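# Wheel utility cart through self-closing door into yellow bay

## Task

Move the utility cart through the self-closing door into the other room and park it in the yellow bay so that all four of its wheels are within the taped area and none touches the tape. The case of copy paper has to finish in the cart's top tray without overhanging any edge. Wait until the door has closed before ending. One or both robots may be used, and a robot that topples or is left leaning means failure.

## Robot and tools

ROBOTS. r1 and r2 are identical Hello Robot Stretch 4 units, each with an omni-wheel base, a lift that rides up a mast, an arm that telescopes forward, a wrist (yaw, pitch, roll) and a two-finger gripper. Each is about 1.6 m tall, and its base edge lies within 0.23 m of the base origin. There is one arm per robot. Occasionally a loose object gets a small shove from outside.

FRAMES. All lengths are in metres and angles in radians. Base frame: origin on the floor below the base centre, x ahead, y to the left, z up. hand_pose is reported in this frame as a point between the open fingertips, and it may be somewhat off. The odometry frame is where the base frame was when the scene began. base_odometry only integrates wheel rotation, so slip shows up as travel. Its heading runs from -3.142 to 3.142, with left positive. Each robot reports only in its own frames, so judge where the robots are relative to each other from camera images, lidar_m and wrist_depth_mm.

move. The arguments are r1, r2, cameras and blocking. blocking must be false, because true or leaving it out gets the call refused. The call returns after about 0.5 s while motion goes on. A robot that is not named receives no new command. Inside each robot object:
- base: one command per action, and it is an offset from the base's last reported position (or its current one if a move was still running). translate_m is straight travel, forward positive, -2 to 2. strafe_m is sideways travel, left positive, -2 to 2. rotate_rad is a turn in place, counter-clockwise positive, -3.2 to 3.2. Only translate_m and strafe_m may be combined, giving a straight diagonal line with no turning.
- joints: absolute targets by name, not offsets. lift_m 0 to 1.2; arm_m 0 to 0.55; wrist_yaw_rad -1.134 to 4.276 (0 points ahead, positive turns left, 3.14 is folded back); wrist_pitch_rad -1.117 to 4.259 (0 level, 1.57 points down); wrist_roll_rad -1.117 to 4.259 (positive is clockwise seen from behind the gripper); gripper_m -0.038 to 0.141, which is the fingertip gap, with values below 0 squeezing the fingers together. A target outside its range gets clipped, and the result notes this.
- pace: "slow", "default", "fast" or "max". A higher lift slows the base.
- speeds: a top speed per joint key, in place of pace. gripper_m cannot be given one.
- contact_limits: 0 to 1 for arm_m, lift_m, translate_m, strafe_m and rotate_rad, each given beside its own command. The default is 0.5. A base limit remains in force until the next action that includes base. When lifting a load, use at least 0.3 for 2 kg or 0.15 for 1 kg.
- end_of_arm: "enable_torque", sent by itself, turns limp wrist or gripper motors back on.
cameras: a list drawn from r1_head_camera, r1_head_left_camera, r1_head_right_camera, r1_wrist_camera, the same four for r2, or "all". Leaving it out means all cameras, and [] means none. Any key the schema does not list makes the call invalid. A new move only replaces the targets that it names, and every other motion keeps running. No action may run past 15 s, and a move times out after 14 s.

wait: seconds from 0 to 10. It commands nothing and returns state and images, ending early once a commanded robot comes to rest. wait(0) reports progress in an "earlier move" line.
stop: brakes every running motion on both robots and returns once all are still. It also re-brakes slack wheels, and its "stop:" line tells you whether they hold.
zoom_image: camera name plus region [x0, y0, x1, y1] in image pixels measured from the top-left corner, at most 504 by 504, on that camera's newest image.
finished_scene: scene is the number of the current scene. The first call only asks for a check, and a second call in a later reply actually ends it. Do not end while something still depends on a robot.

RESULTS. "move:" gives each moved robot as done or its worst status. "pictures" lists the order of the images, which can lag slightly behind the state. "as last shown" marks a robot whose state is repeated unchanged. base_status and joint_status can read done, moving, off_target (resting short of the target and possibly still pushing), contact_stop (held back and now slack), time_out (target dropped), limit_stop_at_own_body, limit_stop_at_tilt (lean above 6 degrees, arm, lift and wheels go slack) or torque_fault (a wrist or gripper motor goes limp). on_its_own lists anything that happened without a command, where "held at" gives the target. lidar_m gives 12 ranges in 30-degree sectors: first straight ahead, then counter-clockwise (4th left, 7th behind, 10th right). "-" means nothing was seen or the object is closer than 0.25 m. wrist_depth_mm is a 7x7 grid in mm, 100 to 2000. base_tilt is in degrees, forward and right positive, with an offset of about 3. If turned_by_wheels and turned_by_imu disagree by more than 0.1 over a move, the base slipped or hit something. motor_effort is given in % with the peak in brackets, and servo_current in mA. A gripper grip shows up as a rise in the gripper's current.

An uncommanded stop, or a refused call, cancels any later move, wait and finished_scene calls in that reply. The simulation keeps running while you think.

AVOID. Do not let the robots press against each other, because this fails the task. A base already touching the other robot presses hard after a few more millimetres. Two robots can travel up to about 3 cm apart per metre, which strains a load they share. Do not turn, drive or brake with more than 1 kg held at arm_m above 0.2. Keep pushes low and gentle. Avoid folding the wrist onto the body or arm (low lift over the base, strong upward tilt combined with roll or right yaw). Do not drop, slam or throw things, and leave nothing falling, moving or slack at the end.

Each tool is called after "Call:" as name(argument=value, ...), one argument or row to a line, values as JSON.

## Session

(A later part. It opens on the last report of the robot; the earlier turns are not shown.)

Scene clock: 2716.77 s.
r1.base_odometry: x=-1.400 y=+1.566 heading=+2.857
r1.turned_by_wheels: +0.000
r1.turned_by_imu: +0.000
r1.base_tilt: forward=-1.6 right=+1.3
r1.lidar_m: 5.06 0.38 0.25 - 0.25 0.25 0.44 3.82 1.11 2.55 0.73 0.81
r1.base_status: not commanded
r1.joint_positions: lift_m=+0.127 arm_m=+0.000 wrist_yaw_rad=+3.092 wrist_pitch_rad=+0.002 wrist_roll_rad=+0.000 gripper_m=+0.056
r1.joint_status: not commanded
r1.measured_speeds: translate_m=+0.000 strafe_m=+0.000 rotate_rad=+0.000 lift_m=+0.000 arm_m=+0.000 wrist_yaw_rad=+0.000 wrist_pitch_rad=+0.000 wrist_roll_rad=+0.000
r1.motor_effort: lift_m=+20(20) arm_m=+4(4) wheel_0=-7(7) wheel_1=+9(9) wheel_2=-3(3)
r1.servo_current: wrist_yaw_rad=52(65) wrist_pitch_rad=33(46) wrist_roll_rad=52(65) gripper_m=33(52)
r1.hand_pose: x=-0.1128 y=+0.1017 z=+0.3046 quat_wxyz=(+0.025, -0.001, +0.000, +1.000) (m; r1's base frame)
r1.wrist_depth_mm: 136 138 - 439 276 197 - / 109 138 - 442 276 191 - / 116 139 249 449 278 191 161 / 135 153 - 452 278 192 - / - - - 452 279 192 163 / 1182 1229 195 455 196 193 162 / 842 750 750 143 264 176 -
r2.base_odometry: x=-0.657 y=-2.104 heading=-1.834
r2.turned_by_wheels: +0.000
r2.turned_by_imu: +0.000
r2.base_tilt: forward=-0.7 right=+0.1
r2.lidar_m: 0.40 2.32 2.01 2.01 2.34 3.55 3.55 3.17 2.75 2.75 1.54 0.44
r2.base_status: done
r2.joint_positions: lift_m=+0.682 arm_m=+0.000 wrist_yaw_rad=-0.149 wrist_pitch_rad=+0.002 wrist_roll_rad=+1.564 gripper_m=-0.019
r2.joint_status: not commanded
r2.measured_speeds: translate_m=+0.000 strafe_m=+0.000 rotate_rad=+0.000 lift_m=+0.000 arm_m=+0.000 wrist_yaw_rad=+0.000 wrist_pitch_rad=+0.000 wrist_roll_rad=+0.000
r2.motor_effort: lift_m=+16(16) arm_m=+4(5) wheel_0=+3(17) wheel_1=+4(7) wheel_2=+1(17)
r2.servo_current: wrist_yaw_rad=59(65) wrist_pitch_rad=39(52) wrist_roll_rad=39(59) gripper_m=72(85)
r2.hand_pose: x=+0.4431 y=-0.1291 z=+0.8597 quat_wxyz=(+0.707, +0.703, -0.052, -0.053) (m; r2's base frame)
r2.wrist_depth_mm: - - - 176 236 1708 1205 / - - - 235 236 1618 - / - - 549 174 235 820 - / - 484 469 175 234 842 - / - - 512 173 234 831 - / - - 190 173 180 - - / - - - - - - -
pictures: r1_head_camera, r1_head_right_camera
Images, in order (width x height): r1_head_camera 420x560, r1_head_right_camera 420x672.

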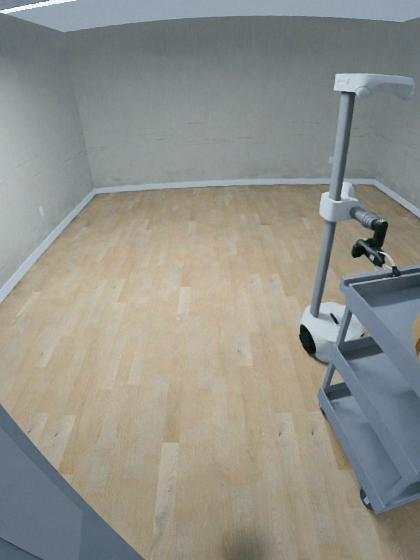

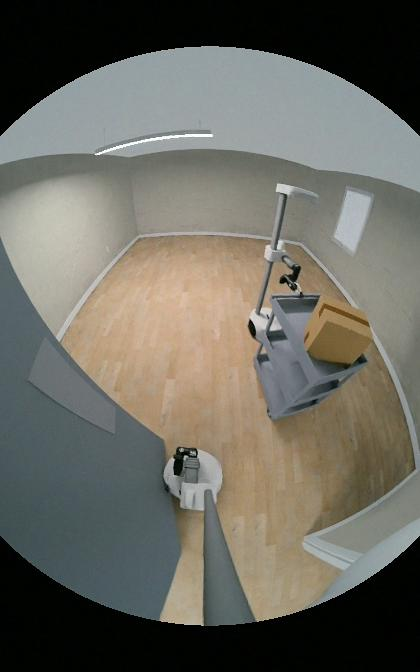

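Call:
move(
  r2={"base": {"translate_m": -0.29, "strafe_m": -0.078}},
  blocking=false,
  cameras=[],
)

Call:
wait(
  seconds=4,
  cameras=["r2_head_camera"],
)

Scene clock: 2805.63 s.
move: r2 moving
r1.base_odometry: x=-1.400 y=+1.566 heading=+2.857
r1.turned_by_wheels: +0.000
r1.turned_by_imu: +0.000
r1.base_tilt: forward=-1.6 right=+1.3
r1.lidar_m: 5.05 0.37 0.25 - 0.25 0.25 0.45 3.80 1.15 2.55 0.74 0.77
r1.base_status: not commanded
r1.joint_positions: lift_m=+0.127 arm_m=+0.000 wrist_yaw_rad=+3.092 wrist_pitch_rad=+0.002 wrist_roll_rad=+0.000 gripper_m=+0.056
r1.joint_status: not commanded
r1.measured_speeds: translate_m=+0.000 strafe_m=+0.000 rotate_rad=+0.000 lift_m=+0.000 arm_m=+0.000 wrist_yaw_rad=+0.000 wrist_pitch_rad=+0.000 wrist_roll_rad=+0.000
r1.motor_effort: lift_m=+20(20) arm_m=+4(4) wheel_0=-6(7) wheel_1=+9(9) wheel_2=-3(3)
r1.servo_current: wrist_yaw_rad=46(65) wrist_pitch_rad=46(46) wrist_roll_rad=52(65) gripper_m=39(46)
r1.hand_pose: x=-0.1128 y=+0.1017 z=+0.3046 quat_wxyz=(+0.025, -0.001, +0.000, +1.000) (m; r1's base frame)
r1.wrist_depth_mm: 136 138 - 439 276 197 - / 109 138 - 445 277 191 - / 116 139 250 445 277 190 161 / 135 153 - 452 277 192 - / 1921 - - 455 281 194 163 / 1205 1205 195 459 196 193 163 / 831 759 759 143 264 176 -
r2.base_odometry: x=-0.657 y=-2.071 heading=-1.834
r2.turned_by_wheels: +0.000
r2.turned_by_imu: +0.001
r2.base_tilt: forward=-0.6 right=+0.0
r2.lidar_m: 0.38 2.33 2.01 2.01 2.38 3.53 3.52 3.12 2.72 2.73 1.56 0.42
r2.base_status: translate_m moving; strafe_m moving
r2.joint_positions: lift_m=+0.682 arm_m=+0.000 wrist_yaw_rad=-0.146 wrist_pitch_rad=+0.002 wrist_roll_rad=+1.564 gripper_m=-0.019
r2.joint_status: not commanded
r2.measured_speeds: translate_m=-0.123 strafe_m=-0.032 rotate_rad=+0.000 lift_m=+0.000 arm_m=+0.000 wrist_yaw_rad=+0.000 wrist_pitch_rad=+0.000 wrist_roll_rad=+0.000
r2.motor_effort: lift_m=+16(16) arm_m=+1(4) wheel_0=-6(9) wheel_1=-10(10) wheel_2=+17(19)
r2.servo_current: wrist_yaw_rad=52(52) wrist_pitch_rad=33(46) wrist_roll_rad=52(52) gripper_m=72(78)
r2.hand_pose: x=+0.4435 y=-0.1285 z=+0.8597 quat_wxyz=(+0.707, +0.703, -0.051, -0.053) (m; r2's base frame)
r2.wrist_depth_mm: - - - 176 236 1661 1229 / - - - 175 236 1708 - / - - 544 175 235 831 - / - 484 469 175 234 842 - / - - 517 174 234 820 - / - - 190 173 180 - - / - - - - - - -
pictures: none
No camera images: "cameras" was empty.

Scene clock: 2807.57 s.
earlier move: r2 done
r1.base_odometry: x=-1.400 y=+1.566 heading=+2.857
r1.turned_by_wheels: +0.000
r1.turned_by_imu: +0.000
r1.base_tilt: forward=-1.6 right=+1.3
r1.lidar_m: 1.31 0.38 0.25 - 0.25 0.25 0.46 3.80 1.16 2.56 1.12 0.84
r1.base_status: not commanded
r1.joint_positions: lift_m=+0.127 arm_m=+0.000 wrist_yaw_rad=+3.092 wrist_pitch_rad=+0.002 wrist_roll_rad=+0.000 gripper_m=+0.056
r1.joint_status: not commanded
r1.measured_speeds: translate_m=+0.000 strafe_m=+0.000 rotate_rad=+0.000 lift_m=+0.000 arm_m=+0.000 wrist_yaw_rad=+0.000 wrist_pitch_rad=+0.000 wrist_roll_rad=+0.000
r1.motor_effort: lift_m=+20(20) arm_m=+4(4) wheel_0=-7(7) wheel_1=+9(9) wheel_2=-3(3)
r1.servo_current: wrist_yaw_rad=39(78) wrist_pitch_rad=39(52) wrist_roll_rad=59(78) gripper_m=39(46)
r1.hand_pose: x=-0.1128 y=+0.1017 z=+0.3046 quat_wxyz=(+0.025, -0.001, +0.000, +1.000) (m; r1's base frame)
r1.wrist_depth_mm: 136 138 - 439 274 198 - / 109 138 - 442 276 191 - / 116 139 250 449 279 191 161 / 135 152 - 445 278 193 - / 1983 - - 452 279 192 162 / 1182 1205 195 455 196 193 163 / 854 759 750 143 264 176 -
r2.base_odometry: x=-0.657 y=-1.803 heading=-1.835
r2.turned_by_wheels: -0.001
r2.turned_by_imu: -0.001
r2.base_tilt: forward=-0.6 right=+0.0
r2.lidar_m: 0.37 2.48 2.16 2.18 2.53 3.28 3.30 2.99 2.61 2.58 1.76 0.44
r2.base_status: done
r2.joint_positions: lift_m=+0.682 arm_m=+0.000 wrist_yaw_rad=-0.151 wrist_pitch_rad=+0.002 wrist_roll_rad=+1.565 gripper_m=-0.019
r2.joint_status: not commanded
r2.measured_speeds: translate_m=+0.000 strafe_m=+0.000 rotate_rad=+0.000 lift_m=+0.000 arm_m=+0.000 wrist_yaw_rad=+0.000 wrist_pitch_rad=+0.000 wrist_roll_rad=+0.000
r2.motor_effort: lift_m=+16(16) arm_m=-3(4) wheel_0=-5(10) wheel_1=-3(11) wheel_2=+3(19)
r2.servo_current: wrist_yaw_rad=39(59) wrist_pitch_rad=39(46) wrist_roll_rad=59(59) gripper_m=72(78)
r2.hand_pose: x=+0.4429 y=-0.1297 z=+0.8597 quat_wxyz=(+0.707, +0.703, -0.052, -0.054) (m; r2's base frame)
r2.wrist_depth_mm: - 1576 - 199 263 1336 1160 / - - - 253 256 1576 512 / - - - 188 249 788 - / - - 480 183 242 842 - / - - 488 179 236 820 - / - - 190 173 180 - - / - - 554 - 225 - -
wait: 1.93 of 4 s (r2 has come to rest)
pictures: r2_head_camera
Images, in order (width x height): r2_head_camera 420x560.

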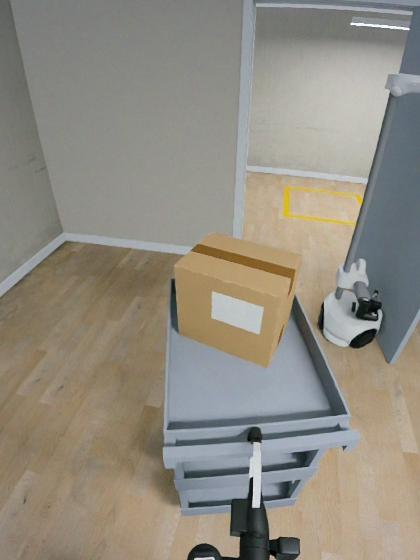

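Call:
move(
  r2={"base": {"translate_m": -0.618, "strafe_m": 0.201}},
  blocking=false,
  cameras=[],
)

Call:
wait(
  seconds=5,
  cameras=["r2_head_camera"],
)

Scene clock: 2823.13 s.
move: r2 moving
r1.base_odometry: x=-1.400 y=+1.566 heading=+2.857
r1.turned_by_wheels: +0.000
r1.turned_by_imu: +0.000
r1.base_tilt: forward=-1.6 right=+1.3
r1.lidar_m: 1.30 0.33 0.25 - 0.25 0.25 0.47 3.80 1.16 2.56 1.16 0.88
r1.base_status: not commanded
r1.joint_positions: lift_m=+0.127 arm_m=+0.000 wrist_yaw_rad=+3.092 wrist_pitch_rad=+0.002 wrist_roll_rad=+0.000 gripper_m=+0.056
r1.joint_status: not commanded
r1.measured_speeds: translate_m=+0.000 strafe_m=+0.000 rotate_rad=+0.000 lift_m=+0.000 arm_m=+0.000 wrist_yaw_rad=+0.000 wrist_pitch_rad=+0.000 wrist_roll_rad=+0.000
r1.motor_effort: lift_m=+20(20) arm_m=+4(4) wheel_0=-6(7) wheel_1=+9(9) wheel_2=-2(3)
r1.servo_current: wrist_yaw_rad=65(65) wrist_pitch_rad=39(46) wrist_roll_rad=52(59) gripper_m=39(46)
r1.hand_pose: x=-0.1128 y=+0.1017 z=+0.3046 quat_wxyz=(+0.025, -0.001, +0.000, +1.000) (m; r1's base frame)
r1.wrist_depth_mm: 136 138 - 436 274 196 - / 109 138 - 445 276 191 - / 116 139 251 445 278 191 162 / 135 152 - 452 279 192 - / 1921 - - 452 278 193 163 / 1182 1205 195 455 198 192 163 / 854 750 759 143 265 176 -
r2.base_odometry: x=-0.639 y=-1.776 heading=-1.835
r2.turned_by_wheels: -0.001
r2.turned_by_imu: +0.000
r2.base_tilt: forward=-0.7 right=+0.0
r2.lidar_m: 0.34 2.50 2.17 2.18 2.52 3.25 3.27 2.97 2.60 2.59 1.80 0.43
r2.base_status: translate_m moving; strafe_m moving
r2.joint_positions: lift_m=+0.682 arm_m=+0.000 wrist_yaw_rad=-0.151 wrist_pitch_rad=+0.002 wrist_roll_rad=+1.565 gripper_m=-0.019
r2.joint_status: not commanded
r2.measured_speeds: translate_m=-0.125 strafe_m=+0.040 rotate_rad=-0.003 lift_m=+0.000 arm_m=+0.000 wrist_yaw_rad=+0.000 wrist_pitch_rad=+0.000 wrist_roll_rad=+0.000
r2.motor_effort: lift_m=+16(16) arm_m=-3(4) wheel_0=-11(13) wheel_1=-7(7) wheel_2=+12(15)
r2.servo_current: wrist_yaw_rad=52(59) wrist_pitch_rad=39(46) wrist_roll_rad=52(65) gripper_m=72(78)
r2.hand_pose: x=+0.4429 y=-0.1297 z=+0.8597 quat_wxyz=(+0.707, +0.703, -0.052, -0.054) (m; r2's base frame)
r2.wrist_depth_mm: - 1537 - 198 262 1366 1182 / - - - 251 254 1576 517 / - - - 187 248 820 - / - - 473 183 242 842 - / - - 488 179 236 831 - / - - 189 173 180 - - / - - 554 - 227 - -
pictures: none
No camera images: "cameras" was empty.

Scene clock: 2826.23 s.
earlier move: r2 done
r1.base_odometry: x=-1.400 y=+1.566 heading=+2.857
r1.turned_by_wheels: +0.000
r1.turned_by_imu: +0.000
r1.base_tilt: forward=-1.6 right=+1.3
r1.lidar_m: 1.40 0.38 0.25 - 0.25 0.25 0.44 3.82 1.14 2.54 2.84 1.41
r1.base_status: not commanded
r1.joint_positions: lift_m=+0.127 arm_m=+0.000 wrist_yaw_rad=+3.092 wrist_pitch_rad=+0.002 wrist_roll_rad=+0.000 gripper_m=+0.056
r1.joint_status: not commanded
r1.measured_speeds: translate_m=+0.000 strafe_m=+0.000 rotate_rad=+0.000 lift_m=+0.000 arm_m=+0.000 wrist_yaw_rad=+0.000 wrist_pitch_rad=+0.000 wrist_roll_rad=+0.000
r1.motor_effort: lift_m=+20(20) arm_m=+4(4) wheel_0=-6(7) wheel_1=+9(9) wheel_2=-3(3)
r1.servo_current: wrist_yaw_rad=46(72) wrist_pitch_rad=39(52) wrist_roll_rad=39(65) gripper_m=39(46)
r1.hand_pose: x=-0.1128 y=+0.1017 z=+0.3046 quat_wxyz=(+0.025, -0.001, +0.000, +1.000) (m; r1's base frame)
r1.wrist_depth_mm: 136 138 - 439 274 196 - / 109 138 - 439 277 190 - / 116 138 249 445 278 191 161 / 135 153 - 452 279 193 - / 1921 - - 449 279 192 163 / 1160 1205 195 452 197 192 163 / 842 759 759 143 264 176 -
r2.base_odometry: x=-0.301 y=-1.259 heading=-1.835
r2.turned_by_wheels: +0.000
r2.turned_by_imu: -0.001
r2.base_tilt: forward=-0.7 right=+0.1
r2.lidar_m: 0.41 2.45 2.14 2.14 2.47 2.66 2.64 3.03 2.61 2.60 0.45 0.41
r2.base_status: done
r2.joint_positions: lift_m=+0.682 arm_m=+0.000 wrist_yaw_rad=-0.151 wrist_pitch_rad=+0.002 wrist_roll_rad=+1.565 gripper_m=-0.019
r2.joint_status: not commanded
r2.measured_speeds: translate_m=+0.000 strafe_m=+0.000 rotate_rad=+0.000 lift_m=+0.000 arm_m=+0.000 wrist_yaw_rad=+0.000 wrist_pitch_rad=+0.000 wrist_roll_rad=+0.000
r2.motor_effort: lift_m=+16(17) arm_m=-3(4) wheel_0=-3(16) wheel_1=-4(9) wheel_2=+0(15)
r2.servo_current: wrist_yaw_rad=46(65) wrist_pitch_rad=39(52) wrist_roll_rad=52(65) gripper_m=72(85)
r2.hand_pose: x=+0.4429 y=-0.1297 z=+0.8597 quat_wxyz=(+0.707, +0.703, -0.052, -0.054) (m; r2's base frame)
r2.wrist_depth_mm: - - - 161 218 1661 - / - - 615 163 221 759 - / - - 455 165 224 - - / - - 480 167 228 820 - / - - 544 170 231 842 - / - - 189 172 181 - - / - - - - 237 1661 484
wait: 3.10 of 5 s (r2 has come to rest)
pictures: r2_head_camera
Images, in order (width x height): r2_head_camera 420x560.

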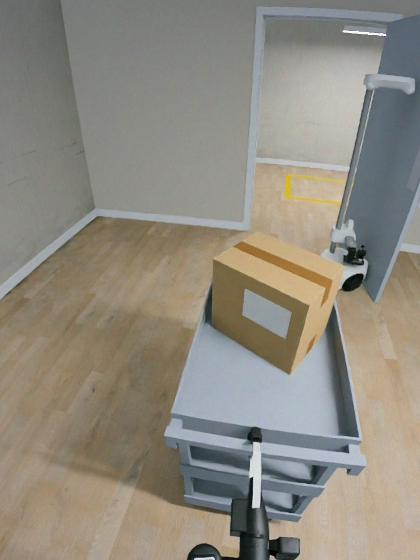

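Call:
move(
  r2={"joints": {"gripper_m": 0.12}},
  blocking=false,
  cameras=[],
)

Call:
wait(
  seconds=3,
  cameras=["r2_wrist_camera"],
)

Scene clock: 2843.13 s.
move: r2 moving
r1.base_odometry: x=-1.400 y=+1.566 heading=+2.857
r1.turned_by_wheels: +0.000
r1.turned_by_imu: +0.000
r1.base_tilt: forward=-1.6 right=+1.3
r1.lidar_m: 1.40 0.39 0.25 - 0.25 0.25 0.46 3.79 1.15 2.58 2.86 1.41
r1.base_status: not commanded
r1.joint_positions: lift_m=+0.127 arm_m=+0.000 wrist_yaw_rad=+3.092 wrist_pitch_rad=+0.002 wrist_roll_rad=+0.000 gripper_m=+0.056
r1.joint_status: not commanded
r1.measured_speeds: translate_m=+0.000 strafe_m=+0.000 rotate_rad=+0.000 lift_m=+0.000 arm_m=+0.000 wrist_yaw_rad=+0.000 wrist_pitch_rad=+0.000 wrist_roll_rad=+0.000
r1.motor_effort: lift_m=+20(20) arm_m=+4(4) wheel_0=-7(7) wheel_1=+9(9) wheel_2=-2(3)
r1.servo_current: wrist_yaw_rad=59(59) wrist_pitch_rad=46(46) wrist_roll_rad=52(65) gripper_m=39(46)
r1.hand_pose: x=-0.1128 y=+0.1017 z=+0.3046 quat_wxyz=(+0.025, -0.001, +0.000, +1.000) (m; r1's base frame)
r1.wrist_depth_mm: 136 138 - 439 274 197 - / 109 138 - 442 276 191 - / 116 139 251 445 278 191 161 / 135 153 - 445 278 192 - / 1983 - - 452 279 193 162 / 1205 1205 194 455 196 192 162 / 842 759 750 143 264 176 -
r2.base_odometry: x=-0.301 y=-1.259 heading=-1.835
r2.turned_by_wheels: +0.000
r2.turned_by_imu: +0.000
r2.base_tilt: forward=-0.7 right=+0.0
r2.lidar_m: 0.38 2.48 2.14 2.15 2.47 2.66 2.65 3.02 2.59 2.62 0.48 0.42
r2.base_status: not commanded
r2.joint_positions: lift_m=+0.682 arm_m=+0.000 wrist_yaw_rad=-0.151 wrist_pitch_rad=+0.002 wrist_roll_rad=+1.565 gripper_m=+0.005
r2.joint_status: gripper_m moving
r2.measured_speeds: translate_m=+0.000 strafe_m=+0.000 rotate_rad=+0.000 lift_m=+0.000 arm_m=+0.000 wrist_yaw_rad=-0.002 wrist_pitch_rad=+0.000 wrist_roll_rad=+0.000
r2.motor_effort: lift_m=+16(17) arm_m=-3(4) wheel_0=-3(3) wheel_1=-4(4) wheel_2=+0(1)
r2.servo_current: wrist_yaw_rad=46(52) wrist_pitch_rad=46(46) wrist_roll_rad=39(52) gripper_m=85(111)
r2.hand_pose: x=+0.4429 y=-0.1297 z=+0.8597 quat_wxyz=(+0.707, +0.703, -0.052, -0.054) (m; r2's base frame)
r2.wrist_depth_mm: - - - 165 222 1661 - / - - 621 166 226 750 - / - - 459 169 229 820 - / - - 484 171 231 842 - / - - 549 174 236 842 - / - - 190 177 182 - - / - - - - - 549 484
pictures: none
No camera images: "cameras" was empty.

Scene clock: 2844.77 s.
earlier move: r2 done
r1.base_odometry: x=-1.400 y=+1.566 heading=+2.857
r1.turned_by_wheels: +0.000
r1.turned_by_imu: +0.000
r1.base_tilt: forward=-1.6 right=+1.2
r1.lidar_m: 1.38 0.35 0.25 - 0.25 0.25 0.45 3.82 1.15 2.56 2.83 1.39
r1.base_status: not commanded
r1.joint_positions: lift_m=+0.127 arm_m=+0.000 wrist_yaw_rad=+3.092 wrist_pitch_rad=+0.002 wrist_roll_rad=+0.000 gripper_m=+0.056
r1.joint_status: not commanded
r1.measured_speeds: translate_m=+0.000 strafe_m=+0.000 rotate_rad=+0.000 lift_m=+0.000 arm_m=+0.000 wrist_yaw_rad=+0.000 wrist_pitch_rad=+0.000 wrist_roll_rad=+0.000
r1.motor_effort: lift_m=+20(20) arm_m=+4(4) wheel_0=-7(7) wheel_1=+9(9) wheel_2=-3(3)
r1.servo_current: wrist_yaw_rad=65(65) wrist_pitch_rad=52(52) wrist_roll_rad=33(65) gripper_m=39(52)
r1.hand_pose: x=-0.1128 y=+0.1017 z=+0.3046 quat_wxyz=(+0.025, -0.001, +0.000, +1.000) (m; r1's base frame)
r1.wrist_depth_mm: 136 138 - 439 274 198 - / 109 138 - 445 278 190 - / 116 138 249 445 278 190 162 / 135 153 - 452 278 191 - / 1983 - - 452 278 194 163 / 1205 1229 195 452 196 192 162 / 854 750 759 143 264 176 -
r2.base_odometry: x=-0.301 y=-1.259 heading=-1.835
r2.turned_by_wheels: +0.000
r2.turned_by_imu: +0.000
r2.base_tilt: forward=-0.6 right=+0.1
r2.lidar_m: 0.42 2.47 2.13 2.13 2.46 2.66 2.65 3.03 2.60 2.61 0.51 0.42
r2.base_status: not commanded
r2.joint_positions: lift_m=+0.682 arm_m=+0.000 wrist_yaw_rad=-0.151 wrist_pitch_rad=+0.003 wrist_roll_rad=+1.565 gripper_m=+0.120
r2.joint_status: all done
r2.measured_speeds: translate_m=+0.000 strafe_m=+0.000 rotate_rad=+0.000 lift_m=+0.000 arm_m=+0.000 wrist_yaw_rad=+0.000 wrist_pitch_rad=+0.000 wrist_roll_rad=+0.000
r2.motor_effort: lift_m=+17(17) arm_m=-3(4) wheel_0=-3(4) wheel_1=-4(4) wheel_2=+0(1)
r2.servo_current: wrist_yaw_rad=52(52) wrist_pitch_rad=39(46) wrist_roll_rad=39(59) gripper_m=52(117)
r2.hand_pose: x=+0.4429 y=-0.1298 z=+0.8596 quat_wxyz=(+0.707, +0.703, -0.052, -0.054) (m; r2's base frame)
r2.wrist_depth_mm: - - - 175 231 1708 - / - - 627 177 236 768 - / - - 469 180 238 842 - / - - 500 182 241 831 - / - - 549 185 244 842 - / - - 202 186 214 212 - / - - - - - 1756 496
wait: 1.63 of 3 s (r2 has come to rest)
pictures: r2_wrist_camera
Images, in order (width x height): r2_wrist_camera 616x392.

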